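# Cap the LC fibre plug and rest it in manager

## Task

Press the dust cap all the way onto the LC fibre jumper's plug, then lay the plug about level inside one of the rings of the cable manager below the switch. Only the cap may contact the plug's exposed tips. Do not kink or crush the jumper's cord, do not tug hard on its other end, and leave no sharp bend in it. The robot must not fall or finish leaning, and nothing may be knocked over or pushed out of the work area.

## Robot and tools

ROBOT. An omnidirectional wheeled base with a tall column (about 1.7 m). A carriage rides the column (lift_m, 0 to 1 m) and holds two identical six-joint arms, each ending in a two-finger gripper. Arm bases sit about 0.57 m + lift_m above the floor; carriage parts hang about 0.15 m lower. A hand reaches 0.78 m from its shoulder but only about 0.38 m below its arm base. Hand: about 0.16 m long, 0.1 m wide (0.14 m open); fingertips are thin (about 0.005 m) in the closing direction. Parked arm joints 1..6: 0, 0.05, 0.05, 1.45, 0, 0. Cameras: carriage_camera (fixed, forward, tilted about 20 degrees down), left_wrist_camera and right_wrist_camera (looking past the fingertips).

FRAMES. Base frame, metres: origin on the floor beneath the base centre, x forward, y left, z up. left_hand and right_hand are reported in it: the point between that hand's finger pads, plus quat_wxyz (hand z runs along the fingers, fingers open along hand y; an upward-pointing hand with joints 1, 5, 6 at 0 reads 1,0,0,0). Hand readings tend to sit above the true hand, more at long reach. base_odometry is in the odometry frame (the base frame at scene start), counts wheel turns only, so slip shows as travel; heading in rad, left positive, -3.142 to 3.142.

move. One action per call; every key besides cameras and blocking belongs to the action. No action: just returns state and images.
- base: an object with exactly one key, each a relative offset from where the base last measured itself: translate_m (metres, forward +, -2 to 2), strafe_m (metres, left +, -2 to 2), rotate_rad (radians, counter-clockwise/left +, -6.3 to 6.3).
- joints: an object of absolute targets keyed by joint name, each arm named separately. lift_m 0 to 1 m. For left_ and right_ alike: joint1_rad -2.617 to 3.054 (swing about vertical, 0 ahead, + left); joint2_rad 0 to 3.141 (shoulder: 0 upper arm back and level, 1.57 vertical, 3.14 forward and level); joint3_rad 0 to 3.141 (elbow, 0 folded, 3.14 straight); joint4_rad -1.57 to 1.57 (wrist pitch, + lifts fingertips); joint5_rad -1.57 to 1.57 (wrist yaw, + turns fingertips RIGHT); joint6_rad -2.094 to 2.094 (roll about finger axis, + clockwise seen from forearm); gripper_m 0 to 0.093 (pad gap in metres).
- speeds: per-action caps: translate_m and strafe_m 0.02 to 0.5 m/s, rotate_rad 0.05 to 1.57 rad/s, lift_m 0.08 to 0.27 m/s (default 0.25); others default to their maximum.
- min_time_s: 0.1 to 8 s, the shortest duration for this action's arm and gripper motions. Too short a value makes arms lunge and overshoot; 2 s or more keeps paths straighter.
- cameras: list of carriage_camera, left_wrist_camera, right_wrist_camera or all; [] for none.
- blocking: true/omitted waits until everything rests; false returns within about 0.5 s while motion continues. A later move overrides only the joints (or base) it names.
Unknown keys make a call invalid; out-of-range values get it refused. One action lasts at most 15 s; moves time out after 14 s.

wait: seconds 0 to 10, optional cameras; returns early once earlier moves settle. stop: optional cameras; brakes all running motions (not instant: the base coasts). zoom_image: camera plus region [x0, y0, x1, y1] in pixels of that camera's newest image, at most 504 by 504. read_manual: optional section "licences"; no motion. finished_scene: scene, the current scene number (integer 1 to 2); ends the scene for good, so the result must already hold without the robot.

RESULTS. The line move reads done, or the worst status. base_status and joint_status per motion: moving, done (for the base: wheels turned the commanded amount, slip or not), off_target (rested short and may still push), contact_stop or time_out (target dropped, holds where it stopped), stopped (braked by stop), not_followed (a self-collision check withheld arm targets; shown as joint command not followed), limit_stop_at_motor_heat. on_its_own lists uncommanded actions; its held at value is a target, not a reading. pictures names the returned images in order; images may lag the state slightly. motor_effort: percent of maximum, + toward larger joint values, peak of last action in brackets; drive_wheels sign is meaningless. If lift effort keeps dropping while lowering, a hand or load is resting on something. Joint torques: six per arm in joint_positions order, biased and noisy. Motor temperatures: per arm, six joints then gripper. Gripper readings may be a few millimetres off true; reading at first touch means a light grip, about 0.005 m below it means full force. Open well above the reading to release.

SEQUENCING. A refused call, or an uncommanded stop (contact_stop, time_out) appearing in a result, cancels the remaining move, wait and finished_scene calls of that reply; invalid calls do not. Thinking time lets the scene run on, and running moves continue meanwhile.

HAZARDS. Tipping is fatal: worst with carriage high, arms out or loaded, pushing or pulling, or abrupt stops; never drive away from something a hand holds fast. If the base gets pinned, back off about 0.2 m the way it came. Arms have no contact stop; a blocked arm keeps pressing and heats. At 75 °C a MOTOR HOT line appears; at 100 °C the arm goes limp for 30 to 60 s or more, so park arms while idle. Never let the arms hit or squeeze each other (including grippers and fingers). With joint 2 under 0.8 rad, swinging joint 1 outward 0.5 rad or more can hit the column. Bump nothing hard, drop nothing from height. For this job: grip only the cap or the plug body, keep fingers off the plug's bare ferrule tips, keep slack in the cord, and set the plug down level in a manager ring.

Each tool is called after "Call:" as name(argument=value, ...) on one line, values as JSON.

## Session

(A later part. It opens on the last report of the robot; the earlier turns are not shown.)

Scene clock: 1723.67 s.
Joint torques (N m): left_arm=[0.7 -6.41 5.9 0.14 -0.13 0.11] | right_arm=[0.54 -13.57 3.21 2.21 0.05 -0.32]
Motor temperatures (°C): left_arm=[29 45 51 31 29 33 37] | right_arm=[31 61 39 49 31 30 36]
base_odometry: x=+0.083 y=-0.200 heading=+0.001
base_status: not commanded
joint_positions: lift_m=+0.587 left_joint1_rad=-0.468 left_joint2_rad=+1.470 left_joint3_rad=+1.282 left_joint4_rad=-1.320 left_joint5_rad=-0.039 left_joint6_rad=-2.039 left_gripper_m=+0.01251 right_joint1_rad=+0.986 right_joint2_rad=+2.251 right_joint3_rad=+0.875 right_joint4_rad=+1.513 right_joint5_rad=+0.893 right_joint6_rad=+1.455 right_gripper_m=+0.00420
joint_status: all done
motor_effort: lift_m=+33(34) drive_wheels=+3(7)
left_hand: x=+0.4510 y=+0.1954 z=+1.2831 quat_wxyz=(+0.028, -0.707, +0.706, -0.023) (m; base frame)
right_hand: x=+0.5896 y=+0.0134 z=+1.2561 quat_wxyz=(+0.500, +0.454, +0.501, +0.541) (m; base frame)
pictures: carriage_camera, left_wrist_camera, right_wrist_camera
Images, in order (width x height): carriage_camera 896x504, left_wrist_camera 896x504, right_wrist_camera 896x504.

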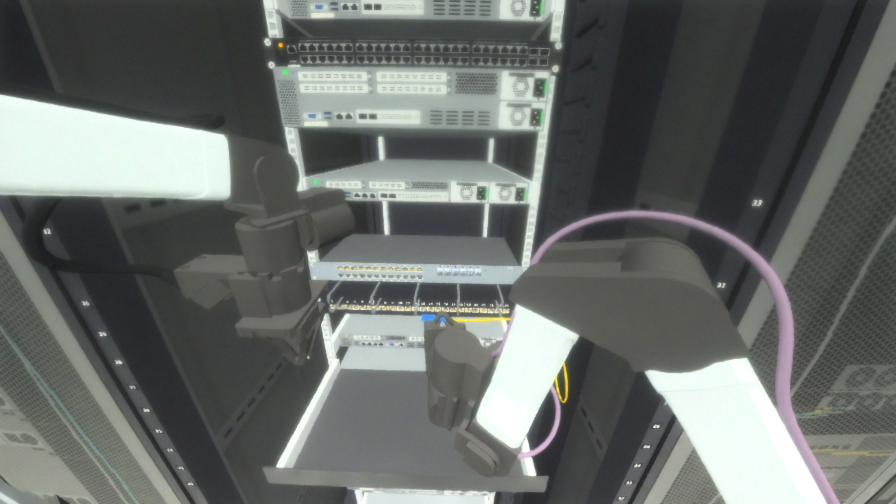

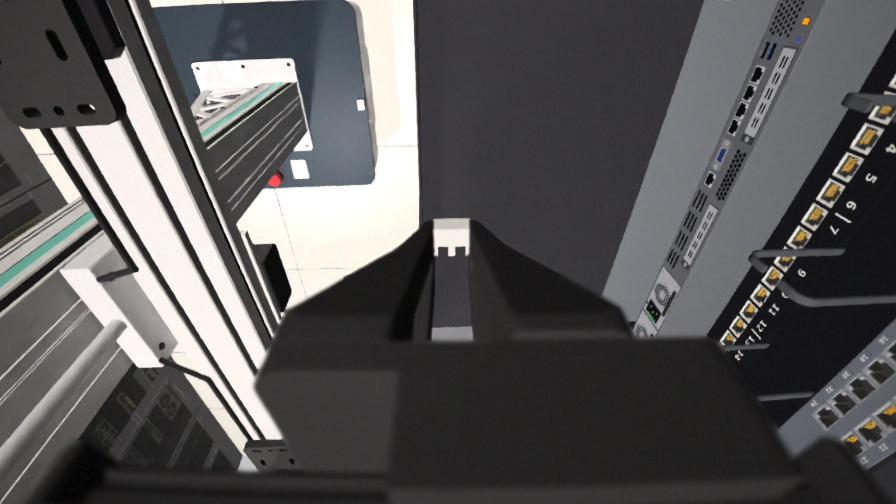

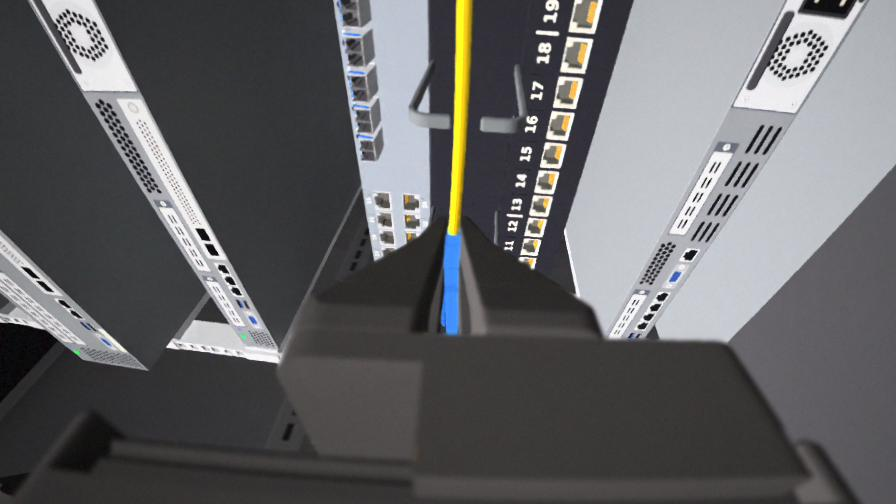

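Call:
move(joints={"right_joint1_rad": 0.99, "right_joint2_rad": 2.266, "right_joint3_rad": 0.893, "right_joint4_rad": 1.501, "right_joint5_rad": 0.90, "right_joint6_rad": 1.445}, min_time_s=0.8)

Call:
move(joints={"right_joint1_rad": 1.018, "right_joint2_rad": 2.299, "right_joint3_rad": 0.963, "right_joint4_rad": 1.466, "right_joint5_rad": 0.929, "right_joint6_rad": 1.441}, min_time_s=1.5, cameras=["right_wrist_camera"])

Scene clock: 1760.90 s.
Joint torques (N m): left_arm=[0.7 -6.38 5.9 0.15 -0.13 0.1] | right_arm=[0.32 -9.57 5.75 2.01 0.01 -0.32]
Motor temperatures (°C): left_arm=[29 45 51 31 29 33 37] | right_arm=[31 62 38 49 31 30 36]
move: done
base_odometry: x=+0.083 y=-0.200 heading=+0.001
base_status: not commanded
joint_positions: lift_m=+0.587 left_joint1_rad=-0.468 left_joint2_rad=+1.470 left_joint3_rad=+1.282 left_joint4_rad=-1.320 left_joint5_rad=-0.039 left_joint6_rad=-2.039 left_gripper_m=+0.01251 right_joint1_rad=+0.986 right_joint2_rad=+2.251 right_joint3_rad=+0.875 right_joint4_rad=+1.513 right_joint5_rad=+0.893 right_joint6_rad=+1.455 right_gripper_m=+0.00420
joint_status: all done
motor_effort: lift_m=+33(34) drive_wheels=+2(6)
left_hand: x=+0.4510 y=+0.1954 z=+1.2831 quat_wxyz=(+0.028, -0.707, +0.706, -0.023) (m; base frame)
right_hand: x=+0.5896 y=+0.0134 z=+1.2561 quat_wxyz=(+0.500, +0.454, +0.501, +0.541) (m; base frame)
pictures: none

Scene clock: 1762.70 s.
Joint torques (N m): left_arm=[0.72 -6.43 5.89 0.15 -0.13 0.11] | right_arm=[0.58 -9.78 5.91 1.98 0.04 -0.33]
Motor temperatures (°C): left_arm=[29 45 51 31 29 33 37] | right_arm=[31 61 39 49 31 30 36]
move: done
base_odometry: x=+0.083 y=-0.200 heading=+0.001
base_status: not commanded
joint_positions: lift_m=+0.587 left_joint1_rad=-0.468 left_joint2_rad=+1.470 left_joint3_rad=+1.282 left_joint4_rad=-1.320 left_joint5_rad=-0.039 left_joint6_rad=-2.039 left_gripper_m=+0.01251 right_joint1_rad=+1.012 right_joint2_rad=+2.281 right_joint3_rad=+0.945 right_joint4_rad=+1.480 right_joint5_rad=+0.919 right_joint6_rad=+1.451 right_gripper_m=+0.00420
joint_status: all done
motor_effort: lift_m=+33(34) drive_wheels=+3(6)
left_hand: x=+0.4510 y=+0.1954 z=+1.2831 quat_wxyz=(+0.028, -0.707, +0.706, -0.023) (m; base frame)
right_hand: x=+0.5899 y=+0.0310 z=+1.2563 quat_wxyz=(+0.499, +0.455, +0.500, +0.542) (m; base frame)
pictures: right_wrist_camera
Images, in order (width x height): right_wrist_camera 896x504.

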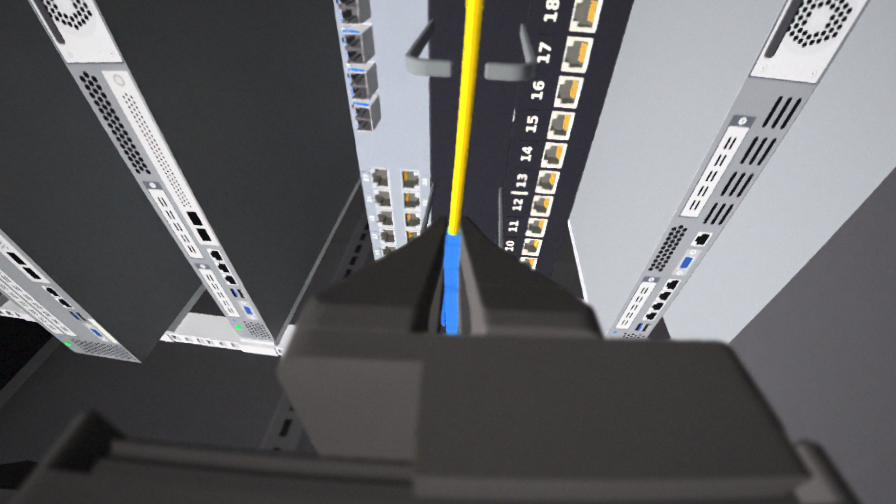

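Call:
move(joints={"right_joint1_rad": 1.0439, "right_joint2_rad": 2.326, "right_joint3_rad": 1.029, "right_joint4_rad": 1.434, "right_joint5_rad": 0.955, "right_joint6_rad": 1.437}, min_time_s=1.5, cameras=["right_wrist_camera", "carriage_camera"])

Call:
zoom_image(camera="carriage_camera", region=[380, 280, 540, 370])

Scene clock: 1769.83 s.
Joint torques (N m): left_arm=[0.72 -6.41 5.94 0.15 -0.13 0.11] | right_arm=[0.59 -10.15 6.16 1.96 0.03 -0.32]
Motor temperatures (°C): left_arm=[29 44 51 31 29 33 37] | right_arm=[31 60 39 48 31 30 36]
move: done
base_odometry: x=+0.083 y=-0.200 heading=+0.001
base_status: not commanded
joint_positions: lift_m=+0.587 left_joint1_rad=-0.468 left_joint2_rad=+1.470 left_joint3_rad=+1.282 left_joint4_rad=-1.320 left_joint5_rad=-0.039 left_joint6_rad=-2.039 left_gripper_m=+0.01251 right_joint1_rad=+1.038 right_joint2_rad=+2.308 right_joint3_rad=+1.010 right_joint4_rad=+1.448 right_joint5_rad=+0.945 right_joint6_rad=+1.446 right_gripper_m=+0.00420
joint_status: all done
motor_effort: lift_m=+33(34) drive_wheels=+3(7)
left_hand: x=+0.4510 y=+0.1954 z=+1.2831 quat_wxyz=(+0.028, -0.707, +0.706, -0.023) (m; base frame)
right_hand: x=+0.5885 y=+0.0479 z=+1.2569 quat_wxyz=(+0.499, +0.456, +0.498, +0.543) (m; base frame)
pictures: carriage_camera, right_wrist_camera
Images, in order (width x height): carriage_camera 896x504, right_wrist_camera 896x504.

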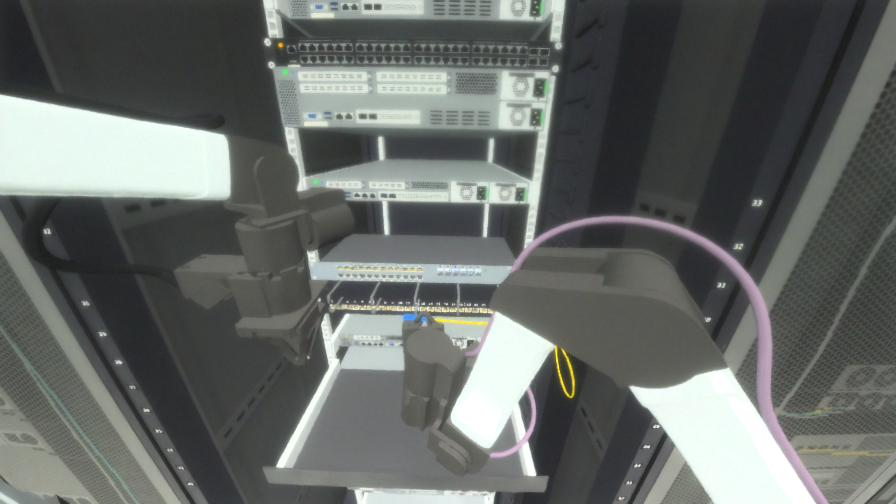

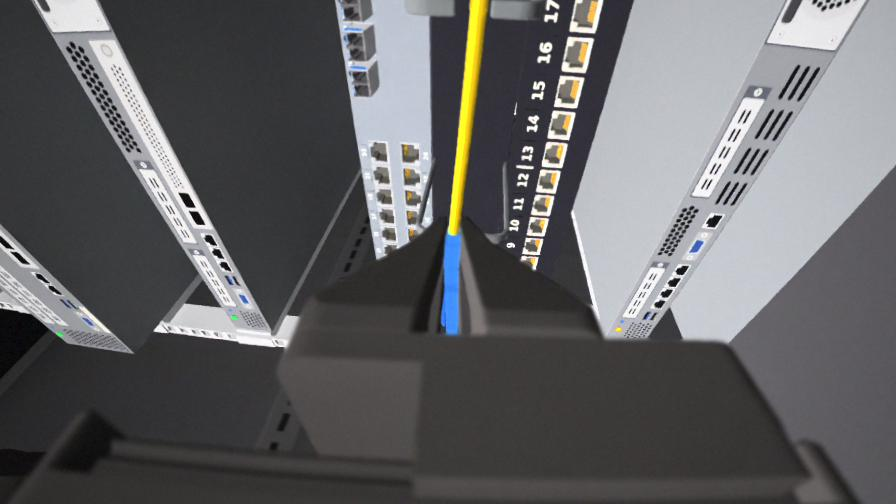

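Scaled by 3.150 from the camera's 896x504 image, which has a finer 1280x720 frame.

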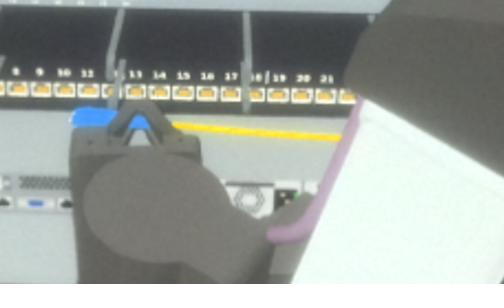

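Call:
move(joints={"left_joint1_rad": -0.515, "left_joint2_rad": 1.880, "left_joint3_rad": 1.740, "left_joint4_rad": -1.348, "left_joint5_rad": -0.054, "left_joint6_rad": -2.089}, min_time_s=2, cameras=["left_wrist_camera"])

Call:
zoom_image(camera="left_wrist_camera", region=[350, 120, 650, 290])

Scene clock: 1786.53 s.
Joint torques (N m): left_arm=[-0.62 -7.09 9.89 0.13 -0.15 -0.08] | right_arm=[0.58 -10.13 6.15 1.95 0.02 -0.32]
Motor temperatures (°C): left_arm=[29 45 51 30 29 33 37] | right_arm=[31 59 40 47 31 30 36]
move: done
base_odometry: x=+0.083 y=-0.200 heading=+0.001
base_status: not commanded
joint_positions: lift_m=+0.587 left_joint1_rad=-0.506 left_joint2_rad=+1.867 left_joint3_rad=+1.707 left_joint4_rad=-1.335 left_joint5_rad=-0.041 left_joint6_rad=-2.070 left_gripper_m=+0.01251 right_joint1_rad=+1.038 right_joint2_rad=+2.308 right_joint3_rad=+1.010 right_joint4_rad=+1.447 right_joint5_rad=+0.946 right_joint6_rad=+1.446 right_gripper_m=+0.00420
joint_status: all done
joint sent to its limit — left_joint6_rad, lower limit.
motor_effort: lift_m=+33(34) drive_wheels=+1(7)
left_hand: x=+0.5397 y=+0.1351 z=+1.2803 quat_wxyz=(+0.030, -0.705, +0.708, -0.030) (m; base frame)
right_hand: x=+0.5885 y=+0.0478 z=+1.2567 quat_wxyz=(+0.499, +0.456, +0.499, +0.543) (m; base frame)
pictures: left_wrist_camera
Images, in order (width x height): left_wrist_camera 896x504.

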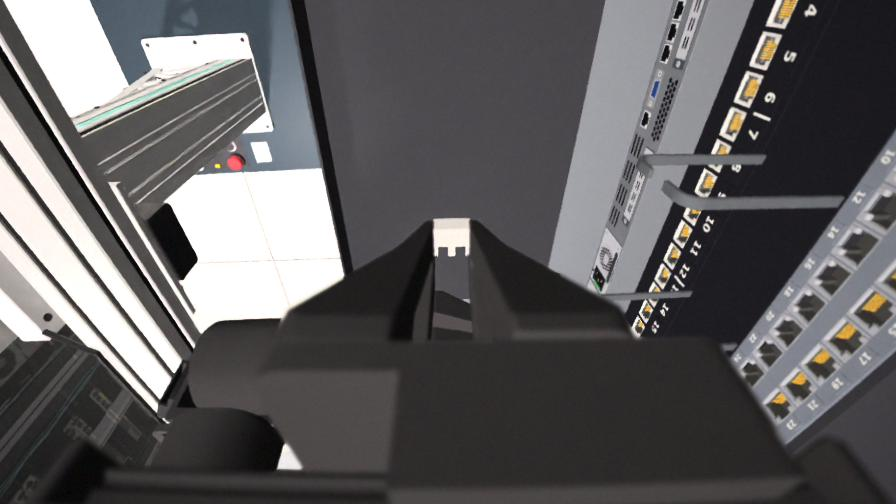

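Scaled by 1.680 from the camera's 896x504 image, which has a finer 1280x720 frame.

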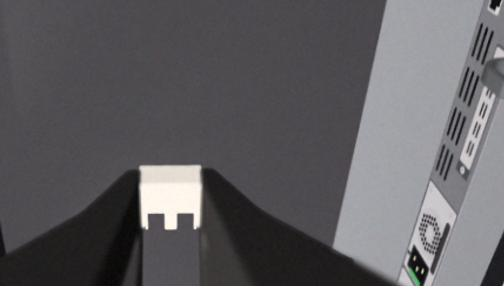

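Call:
move(joints={"left_joint1_rad": -0.4736, "left_joint2_rad": 2.0865, "left_joint3_rad": 1.9795, "left_joint4_rad": -1.379, "left_joint5_rad": -0.052, "left_joint6_rad": -2.0416}, min_time_s=2, cameras=["left_wrist_camera", "right_wrist_camera"])

Call:
zoom_image(camera="left_wrist_camera", region=[380, 190, 530, 340])

Call:
zoom_image(camera="right_wrist_camera", region=[350, 200, 560, 400])

Scene clock: 1795.07 s.
Joint torques (N m): left_arm=[0.73 -8.51 9.85 0.14 -0.13 0.11] | right_arm=[0.59 -10.13 6.16 1.95 0.02 -0.32]
Motor temperatures (°C): left_arm=[29 45 52 30 29 33 37] | right_arm=[31 58 41 47 31 30 36]
move: done
base_odometry: x=+0.083 y=-0.200 heading=+0.001
base_status: not commanded
joint_positions: lift_m=+0.587 left_joint1_rad=-0.482 left_joint2_rad=+2.072 left_joint3_rad=+1.946 left_joint4_rad=-1.366 left_joint5_rad=-0.041 left_joint6_rad=-2.053 left_gripper_m=+0.01251 right_joint1_rad=+1.038 right_joint2_rad=+2.308 right_joint3_rad=+1.010 right_joint4_rad=+1.447 right_joint5_rad=+0.946 right_joint6_rad=+1.446 right_gripper_m=+0.00420
joint_status: all done
motor_effort: lift_m=+33(34) drive_wheels=+3(6)
left_hand: x=+0.5880 y=+0.1202 z=+1.2680 quat_wxyz=(+0.031, -0.707, +0.706, -0.031) (m; base frame)
right_hand: x=+0.5885 y=+0.0478 z=+1.2567 quat_wxyz=(+0.499, +0.456, +0.499, +0.543) (m; base frame)
pictures: left_wrist_camera, right_wrist_camera
Images, in order (width x height): left_wrist_camera 896x504, right_wrist_camera 896x504.

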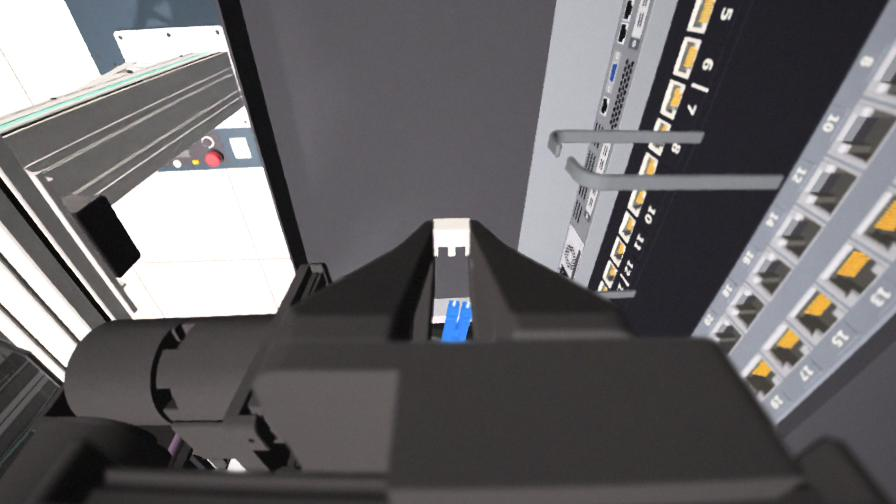

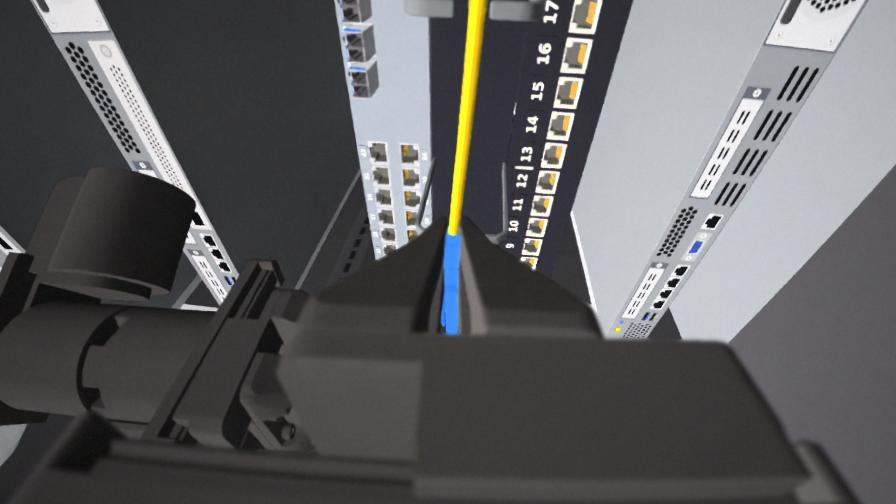

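Scaled by 3.360 from the camera's 896x504 image, which has a finer 1280x720 frame.

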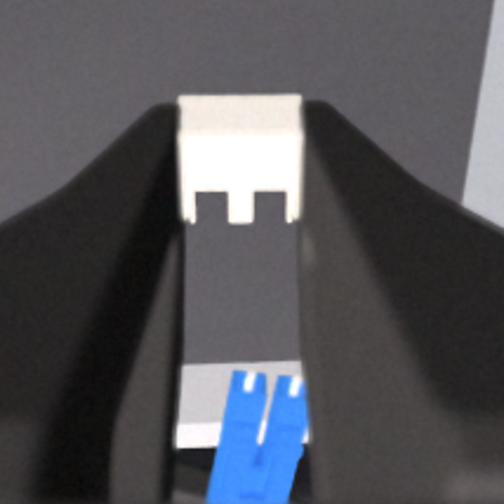

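Scaled by 2.400 from the camera's 896x504 image, which has a finer 1280x720 frame.

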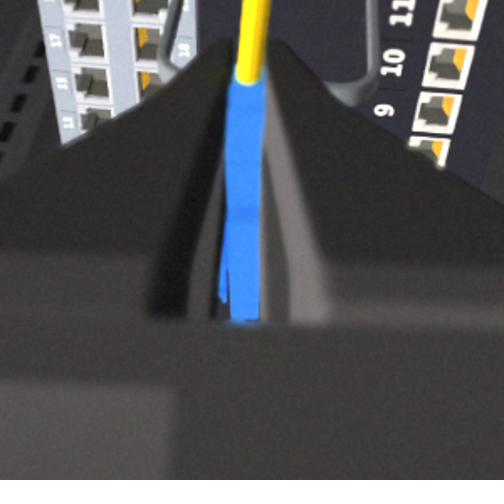

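Call:
move(joints={"left_joint6_rad": -1.972}, min_time_s=0.5, cameras=["carriage_camera", "left_wrist_camera"])

Call:
zoom_image(camera="carriage_camera", region=[350, 280, 450, 350])

Call:
zoom_image(camera="left_wrist_camera", region=[400, 200, 510, 350])

Scene clock: 1829.20 s.
Joint torques (N m): left_arm=[0.69 -8.5 9.84 0.15 -0.13 0.12] | right_arm=[0.58 -10.14 6.13 1.96 0.02 -0.32]
Motor temperatures (°C): left_arm=[29 49 53 30 29 33 37] | right_arm=[31 57 42 46 31 30 36]
move: done
base_odometry: x=+0.083 y=-0.200 heading=+0.001
base_status: not commanded
joint_positions: lift_m=+0.587 left_joint1_rad=-0.482 left_joint2_rad=+2.072 left_joint3_rad=+1.946 left_joint4_rad=-1.366 left_joint5_rad=-0.041 left_joint6_rad=-1.984 left_gripper_m=+0.01251 right_joint1_rad=+1.038 right_joint2_rad=+2.308 right_joint3_rad=+1.010 right_joint4_rad=+1.447 right_joint5_rad=+0.946 right_joint6_rad=+1.446 right_gripper_m=+0.00420
joint_status: all done
motor_effort: lift_m=+33(34) drive_wheels=+3(5)
left_hand: x=+0.5880 y=+0.1202 z=+1.2680 quat_wxyz=(+0.032, -0.683, +0.730, -0.030) (m; base frame)
right_hand: x=+0.5885 y=+0.0478 z=+1.2567 quat_wxyz=(+0.499, +0.456, +0.499, +0.543) (m; base frame)
pictures: carriage_camera, left_wrist_camera
Images, in order (width x height): carriage_camera 896x504, left_wrist_camera 896x504.

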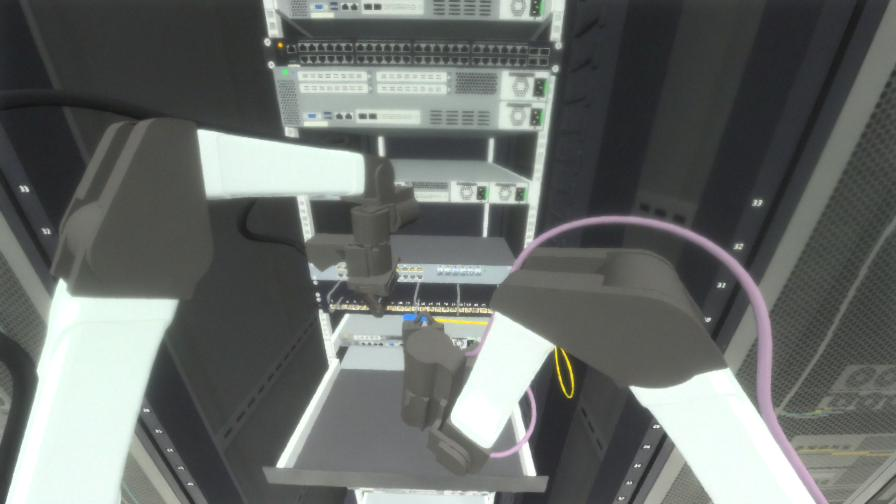

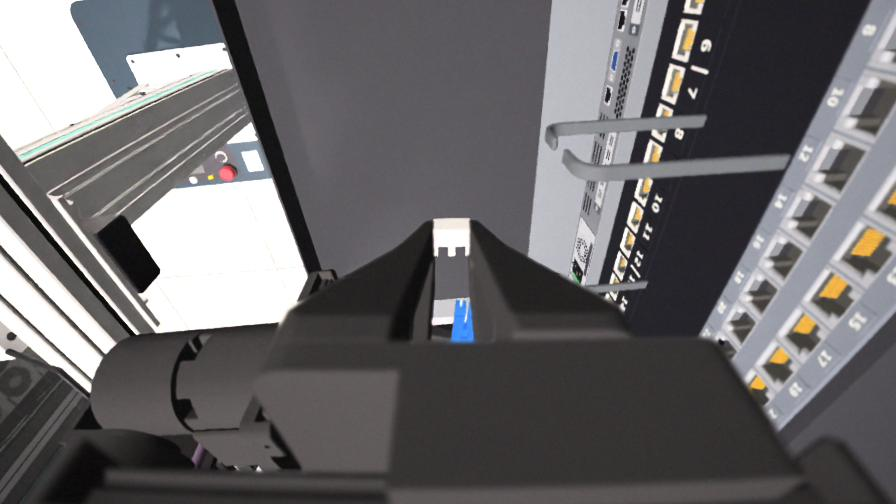

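Scaled by 5.040 from the camera's 896x504 image, which has a finer 1280x720 frame.

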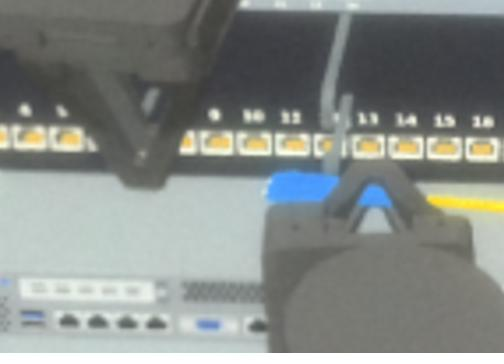

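Scaled by 3.360 from the camera's 896x504 image, which has a finer 1280x720 frame.

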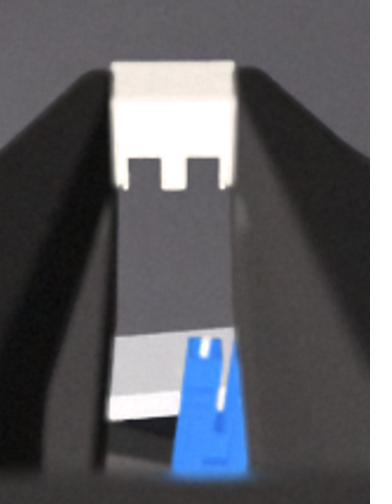

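Call:
zoom_image(camera="carriage_camera", region=[366, 300, 430, 336])

Scaled by 7.875 from the camera's 896x504 image, which has a finer 1280x720 frame.

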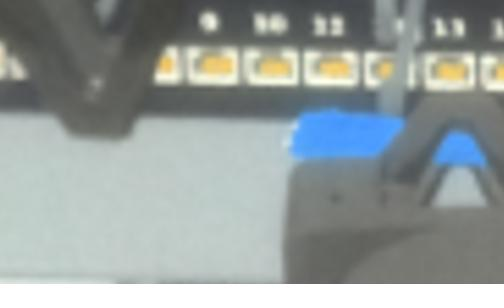

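Call:
move(joints={"left_joint6_rad": -1.15}, min_time_s=0.8, cameras=["carriage_camera"])

Call:
zoom_image(camera="carriage_camera", region=[366, 300, 430, 336])

Scene clock: 1895.03 s.
Joint torques (N m): left_arm=[0.72 -8.59 9.92 0.24 -0.14 0.11] | right_arm=[0.59 -10.15 6.13 1.96 0.02 -0.33]
Motor temperatures (°C): left_arm=[29 51 55 30 29 33 37] | right_arm=[31 57 42 46 31 30 36]
move: done
base_odometry: x=+0.083 y=-0.200 heading=+0.001
base_status: not commanded
joint_positions: lift_m=+0.587 left_joint1_rad=-0.482 left_joint2_rad=+2.072 left_joint3_rad=+1.946 left_joint4_rad=-1.367 left_joint5_rad=-0.041 left_joint6_rad=-1.163 left_gripper_m=+0.01251 right_joint1_rad=+1.038 right_joint2_rad=+2.308 right_joint3_rad=+1.010 right_joint4_rad=+1.447 right_joint5_rad=+0.946 right_joint6_rad=+1.446 right_gripper_m=+0.00420
joint_status: all done
motor_effort: lift_m=+33(34) drive_wheels=+2(6)
left_hand: x=+0.5878 y=+0.1203 z=+1.2680 quat_wxyz=(+0.041, -0.334, +0.941, -0.014) (m; base frame)
right_hand: x=+0.5885 y=+0.0478 z=+1.2567 quat_wxyz=(+0.499, +0.456, +0.499, +0.543) (m; base frame)
pictures: carriage_camera
Images, in order (width x height): carriage_camera 896x504.

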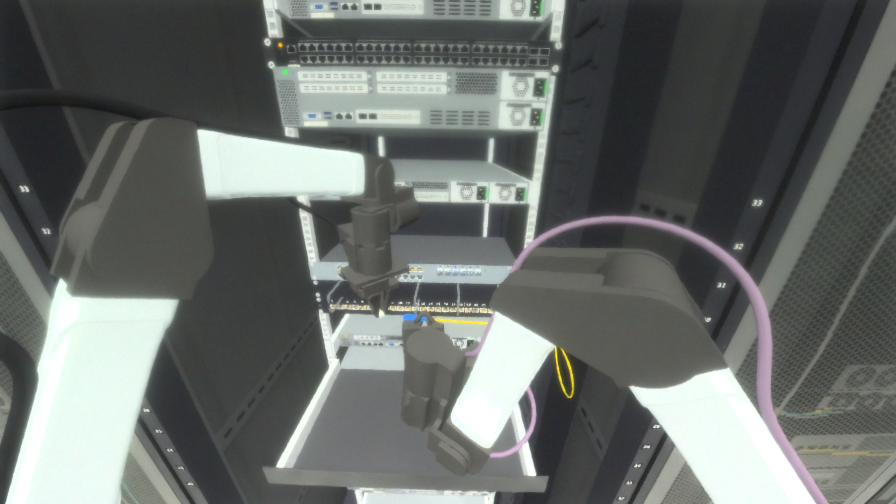

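Scaled by 7.875 from the camera's 896x504 image, which has a finer 1280x720 frame.

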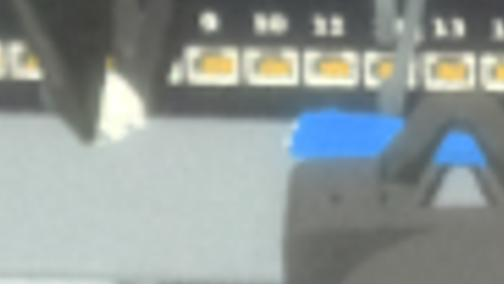

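Call:
move(joints={"left_joint3_rad": 1.895, "left_joint4_rad": -1.3175}, min_time_s=0.8, cameras=["carriage_camera"])

Call:
zoom_image(camera="carriage_camera", region=[366, 300, 430, 336])

Scene clock: 1942.30 s.
Joint torques (N m): left_arm=[0.7 -8.61 5.76 0.51 -0.12 0.12] | right_arm=[0.58 -10.15 6.13 1.96 0.02 -0.32]
Motor temperatures (°C): left_arm=[29 51 56 30 29 33 37] | right_arm=[31 56 43 46 31 30 36]
move: done
base_odometry: x=+0.083 y=-0.200 heading=+0.001
base_status: not commanded
joint_positions: lift_m=+0.587 left_joint1_rad=-0.482 left_joint2_rad=+2.072 left_joint3_rad=+1.910 left_joint4_rad=-1.332 left_joint5_rad=-0.041 left_joint6_rad=-1.161 left_gripper_m=+0.01251 right_joint1_rad=+1.038 right_joint2_rad=+2.308 right_joint3_rad=+1.010 right_joint4_rad=+1.447 right_joint5_rad=+0.946 right_joint6_rad=+1.446 right_gripper_m=+0.00420
joint_status: all done
motor_effort: lift_m=+33(34) drive_wheels=+1(9)
left_hand: x=+0.5883 y=+0.1200 z=+1.2589 quat_wxyz=(+0.041, -0.334, +0.942, -0.014) (m; base frame)
right_hand: x=+0.5885 y=+0.0478 z=+1.2567 quat_wxyz=(+0.499, +0.456, +0.499, +0.543) (m; base frame)
pictures: carriage_camera
Images, in order (width x height): carriage_camera 896x504.

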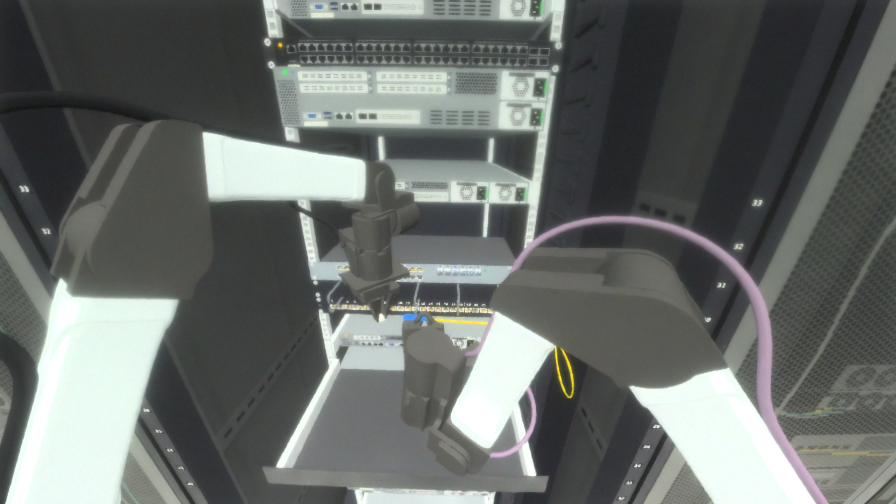

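Scaled by 7.875 from the camera's 896x504 image, which has a finer 1280x720 frame.

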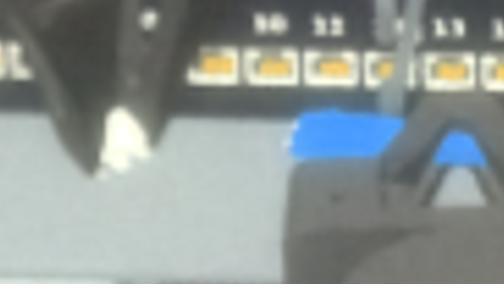

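Call:
move(joints={"left_joint1_rad": -0.5234, "left_joint2_rad": 2.139, "left_joint3_rad": 2.0224, "left_joint4_rad": -1.371, "left_joint5_rad": -0.055, "left_joint6_rad": -2.0274}, min_time_s=1.5, cameras=["left_wrist_camera"])

Call:
zoom_image(camera="left_wrist_camera", region=[400, 200, 510, 350])

Scene clock: 1970.83 s.
Joint torques (N m): left_arm=[-0.62 -8.85 9.83 0.14 -0.15 -0.11] | right_arm=[0.59 -10.15 6.15 1.96 0.02 -0.33]
Motor temperatures (°C): left_arm=[29 52 55 31 29 33 37] | right_arm=[31 56 43 45 31 30 36]
move: done
base_odometry: x=+0.083 y=-0.200 heading=+0.001
base_status: not commanded
joint_positions: lift_m=+0.587 left_joint1_rad=-0.516 left_joint2_rad=+2.123 left_joint3_rad=+1.989 left_joint4_rad=-1.358 left_joint5_rad=-0.042 left_joint6_rad=-2.015 left_gripper_m=+0.01251 right_joint1_rad=+1.038 right_joint2_rad=+2.308 right_joint3_rad=+1.010 right_joint4_rad=+1.447 right_joint5_rad=+0.946 right_joint6_rad=+1.446 right_gripper_m=+0.00420
joint_status: all done
motor_effort: lift_m=+33(34) drive_wheels=+0(6)
left_hand: x=+0.5919 y=+0.1019 z=+1.2591 quat_wxyz=(+0.032, -0.681, +0.731, -0.031) (m; base frame)
right_hand: x=+0.5885 y=+0.0478 z=+1.2567 quat_wxyz=(+0.499, +0.456, +0.499, +0.543) (m; base frame)
pictures: left_wrist_camera
Images, in order (width x height): left_wrist_camera 896x504.

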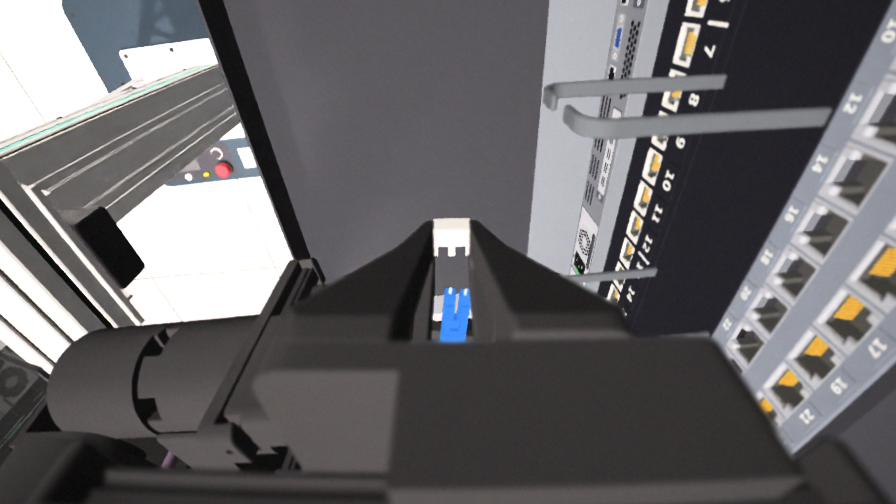

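Scaled by 3.360 from the camera's 896x504 image, which has a finer 1280x720 frame.

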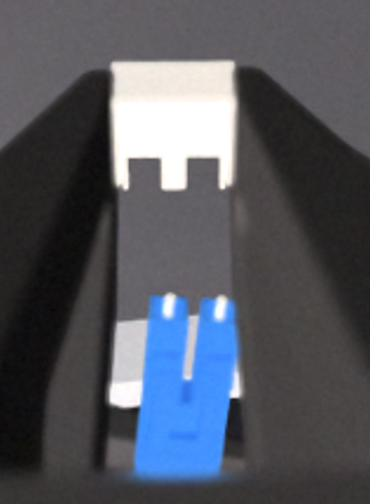

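Call:
move(joints={"right_joint5_rad": 0.884}, min_time_s=0.6, cameras=["left_wrist_camera", "right_wrist_camera"])

Call:
zoom_image(camera="left_wrist_camera", region=[400, 200, 510, 350])

Scene clock: 1991.47 s.
Joint torques (N m): left_arm=[-0.59 -8.85 9.88 0.14 -0.15 -0.08] | right_arm=[0.59 -10.18 6.16 1.99 -0.19 -0.32]
Motor temperatures (°C): left_arm=[29 54 57 30 29 33 37] | right_arm=[31 56 43 45 31 30 36]
move: done
base_odometry: x=+0.083 y=-0.200 heading=+0.001
base_status: not commanded
joint_positions: lift_m=+0.587 left_joint1_rad=-0.516 left_joint2_rad=+2.123 left_joint3_rad=+1.989 left_joint4_rad=-1.359 left_joint5_rad=-0.042 left_joint6_rad=-2.016 left_gripper_m=+0.01251 right_joint1_rad=+1.038 right_joint2_rad=+2.308 right_joint3_rad=+1.010 right_joint4_rad=+1.447 right_joint5_rad=+0.896 right_joint6_rad=+1.446 right_gripper_m=+0.00420
joint_status: all done
motor_effort: lift_m=+33(34) drive_wheels=+1(5)
left_hand: x=+0.5918 y=+0.1020 z=+1.2591 quat_wxyz=(+0.032, -0.682, +0.730, -0.031) (m; base frame)
right_hand: x=+0.5874 y=+0.0563 z=+1.2577 quat_wxyz=(+0.488, +0.441, +0.509, +0.555) (m; base frame)
pictures: left_wrist_camera, right_wrist_camera
Images, in order (width x height): left_wrist_camera 896x504, right_wrist_camera 896x504.

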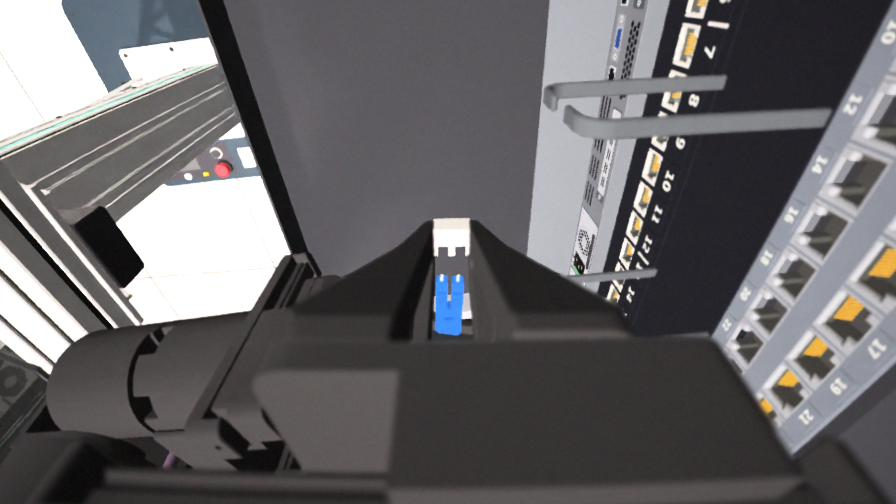

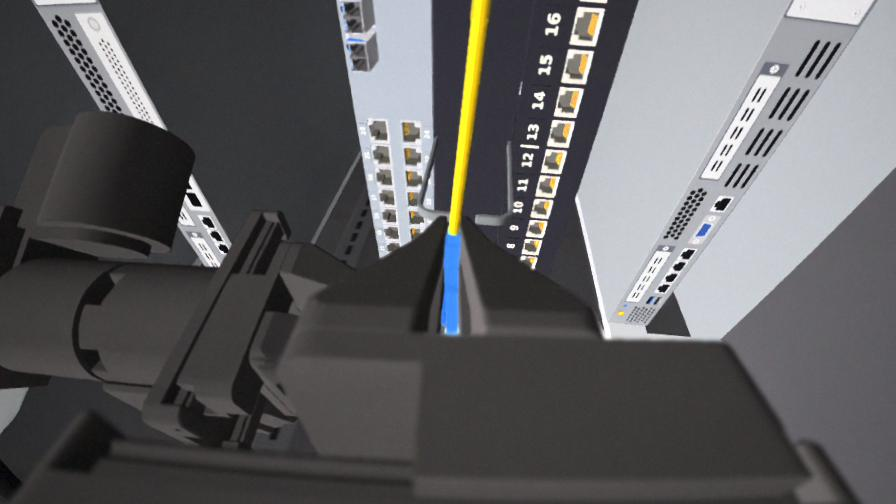

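Scaled by 3.360 from the camera's 896x504 image, which has a finer 1280x720 frame.

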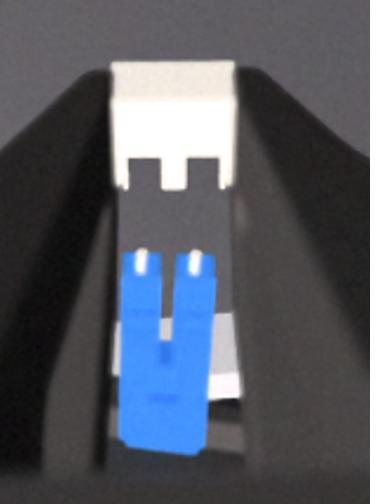

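Call:
move(joints={"left_joint1_rad": -0.537, "left_joint2_rad": 2.151, "left_joint3_rad": 2.046, "left_joint4_rad": -1.3834, "left_joint5_rad": -0.056, "left_joint6_rad": -1.982}, min_time_s=0.8, cameras=["left_wrist_camera", "right_wrist_camera"])

Call:
zoom_image(camera="left_wrist_camera", region=[400, 200, 510, 350])

Call:
zoom_image(camera="right_wrist_camera", region=[390, 210, 520, 350])

Scene clock: 2016.00 s.
Joint torques (N m): left_arm=[-0.62 -8.92 9.83 0.14 -0.16 0.11] | right_arm=[0.58 -10.19 6.2 2 -0.19 -0.32]
Motor temperatures (°C): left_arm=[29 55 58 30 29 33 37] | right_arm=[31 56 43 45 31 30 36]
move: done
base_odometry: x=+0.083 y=-0.200 heading=+0.001
base_status: not commanded
joint_positions: lift_m=+0.587 left_joint1_rad=-0.529 left_joint2_rad=+2.136 left_joint3_rad=+2.012 left_joint4_rad=-1.370 left_joint5_rad=-0.043 left_joint6_rad=-1.994 left_gripper_m=+0.01251 right_joint1_rad=+1.038 right_joint2_rad=+2.308 right_joint3_rad=+1.010 right_joint4_rad=+1.447 right_joint5_rad=+0.895 right_joint6_rad=+1.446 right_gripper_m=+0.00420
joint_status: all done
motor_effort: lift_m=+33(34) drive_wheels=+2(6)
left_hand: x=+0.5910 y=+0.0959 z=+1.2601 quat_wxyz=(+0.032, -0.669, +0.742, -0.030) (m; base frame)
right_hand: x=+0.5874 y=+0.0565 z=+1.2578 quat_wxyz=(+0.488, +0.441, +0.509, +0.555) (m; base frame)
pictures: left_wrist_camera, right_wrist_camera
Images, in order (width x height): left_wrist_camera 896x504, right_wrist_camera 896x504.

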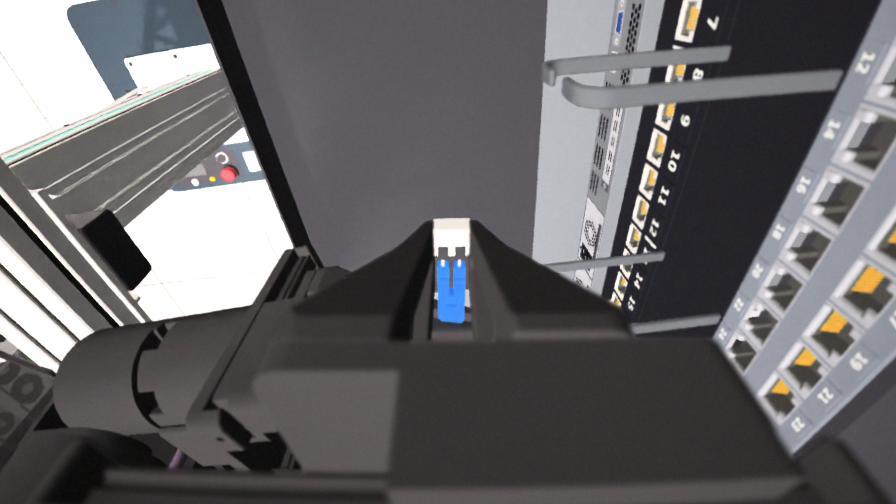

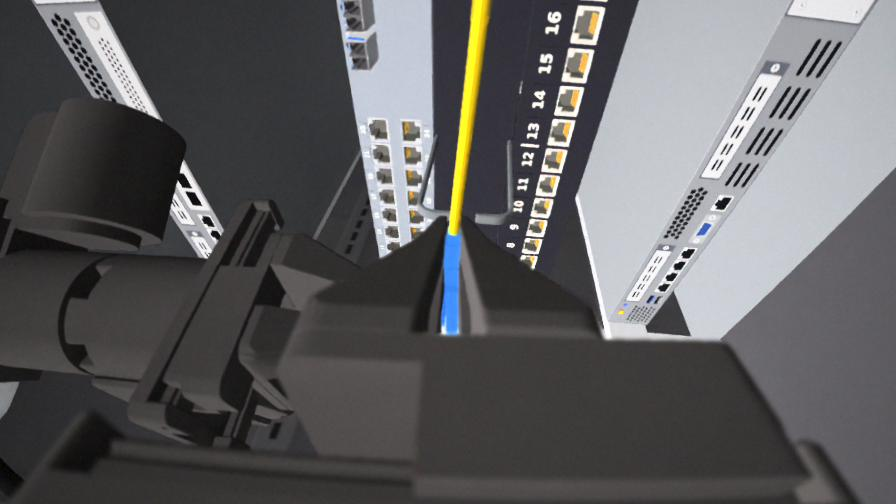

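Scaled by 3.360 from the camera's 896x504 image, which has a finer 1280x720 frame.

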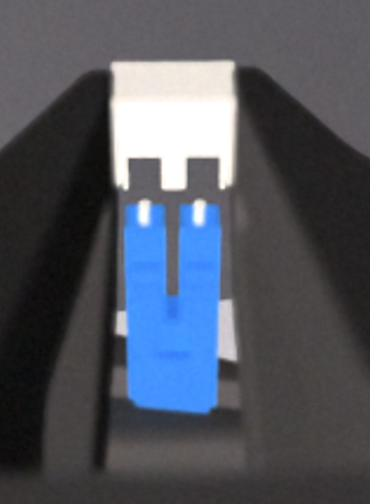

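Scaled by 3.600 from the camera's 896x504 image, which has a finer 1280x720 frame.

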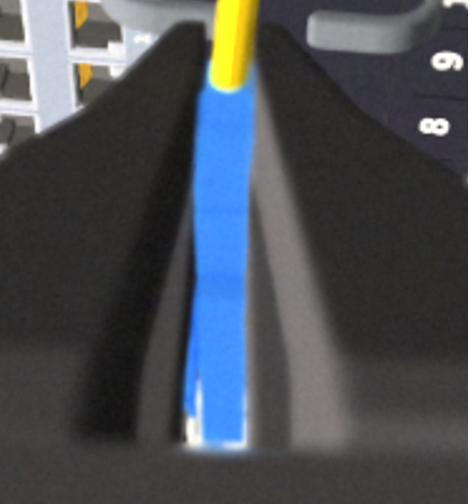

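Call:
move(joints={"left_joint1_rad": -0.5462, "left_joint2_rad": 2.1627, "left_joint3_rad": 2.0606, "left_joint4_rad": -1.3896, "left_joint5_rad": -0.0565, "left_joint6_rad": -2.013}, min_time_s=0.8, cameras=["left_wrist_camera", "right_wrist_camera"])

Call:
zoom_image(camera="left_wrist_camera", region=[410, 210, 500, 340])

Call:
zoom_image(camera="right_wrist_camera", region=[410, 270, 500, 350])

Scene clock: 2041.10 s.
Joint torques (N m): left_arm=[-0.62 -9.03 9.85 0.13 -0.16 -0.08] | right_arm=[0.61 -10.18 6.17 2 -0.19 -0.32]
Motor temperatures (°C): left_arm=[29 55 57 30 29 33 37] | right_arm=[31 56 43 45 31 30 37]
move: done
base_odometry: x=+0.083 y=-0.200 heading=+0.001
base_status: not commanded
joint_positions: lift_m=+0.587 left_joint1_rad=-0.538 left_joint2_rad=+2.147 left_joint3_rad=+2.027 left_joint4_rad=-1.377 left_joint5_rad=-0.043 left_joint6_rad=-2.002 left_gripper_m=+0.01251 right_joint1_rad=+1.038 right_joint2_rad=+2.308 right_joint3_rad=+1.010 right_joint4_rad=+1.447 right_joint5_rad=+0.895 right_joint6_rad=+1.446 right_gripper_m=+0.00420
joint_status: all done
motor_effort: lift_m=+33(34) drive_wheels=+1(6)
left_hand: x=+0.5906 y=+0.0917 z=+1.2591 quat_wxyz=(+0.032, -0.668, +0.743, -0.029) (m; base frame)
right_hand: x=+0.5874 y=+0.0565 z=+1.2578 quat_wxyz=(+0.488, +0.440, +0.509, +0.556) (m; base frame)
pictures: left_wrist_camera, right_wrist_camera
Images, in order (width x height): left_wrist_camera 896x504, right_wrist_camera 896x504.

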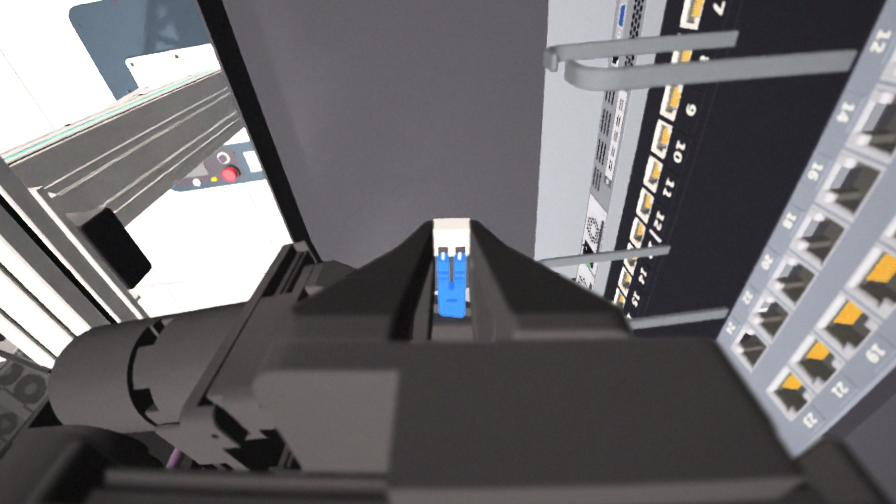

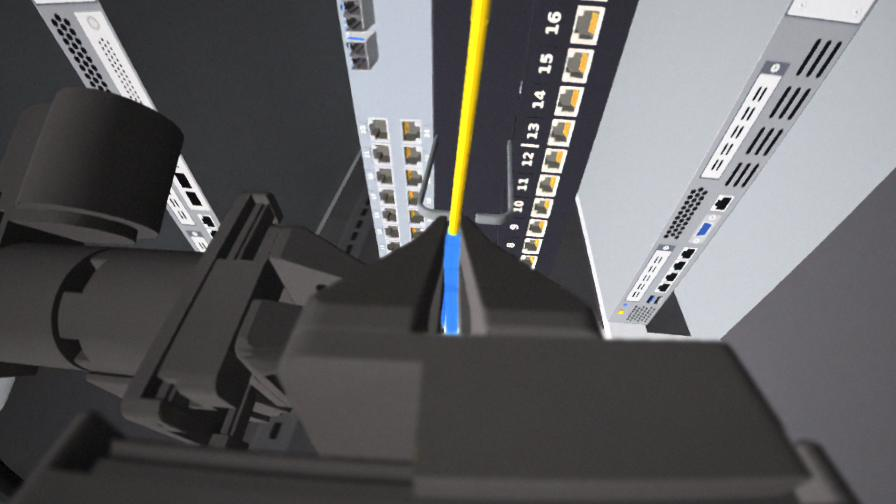

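Scaled by 3.877 from the camera's 896x504 image, which has a finer 1280x720 frame.

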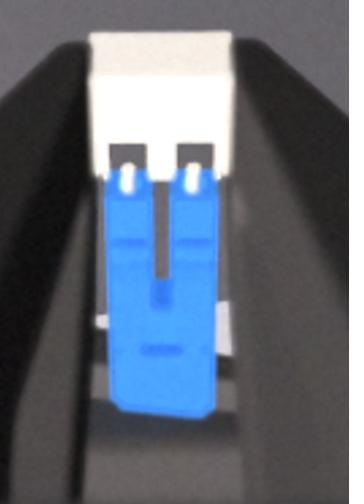

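Scaled by 5.600 from the camera's 896x504 image, which has a finer 1280x720 frame.

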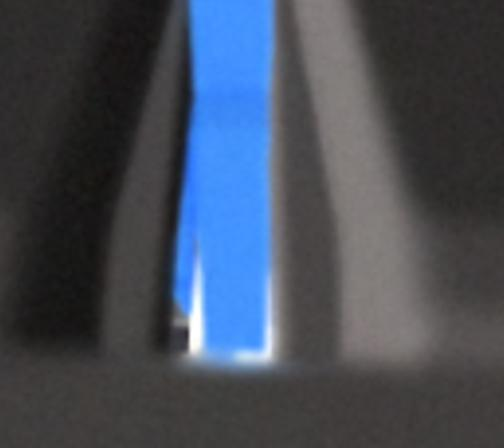

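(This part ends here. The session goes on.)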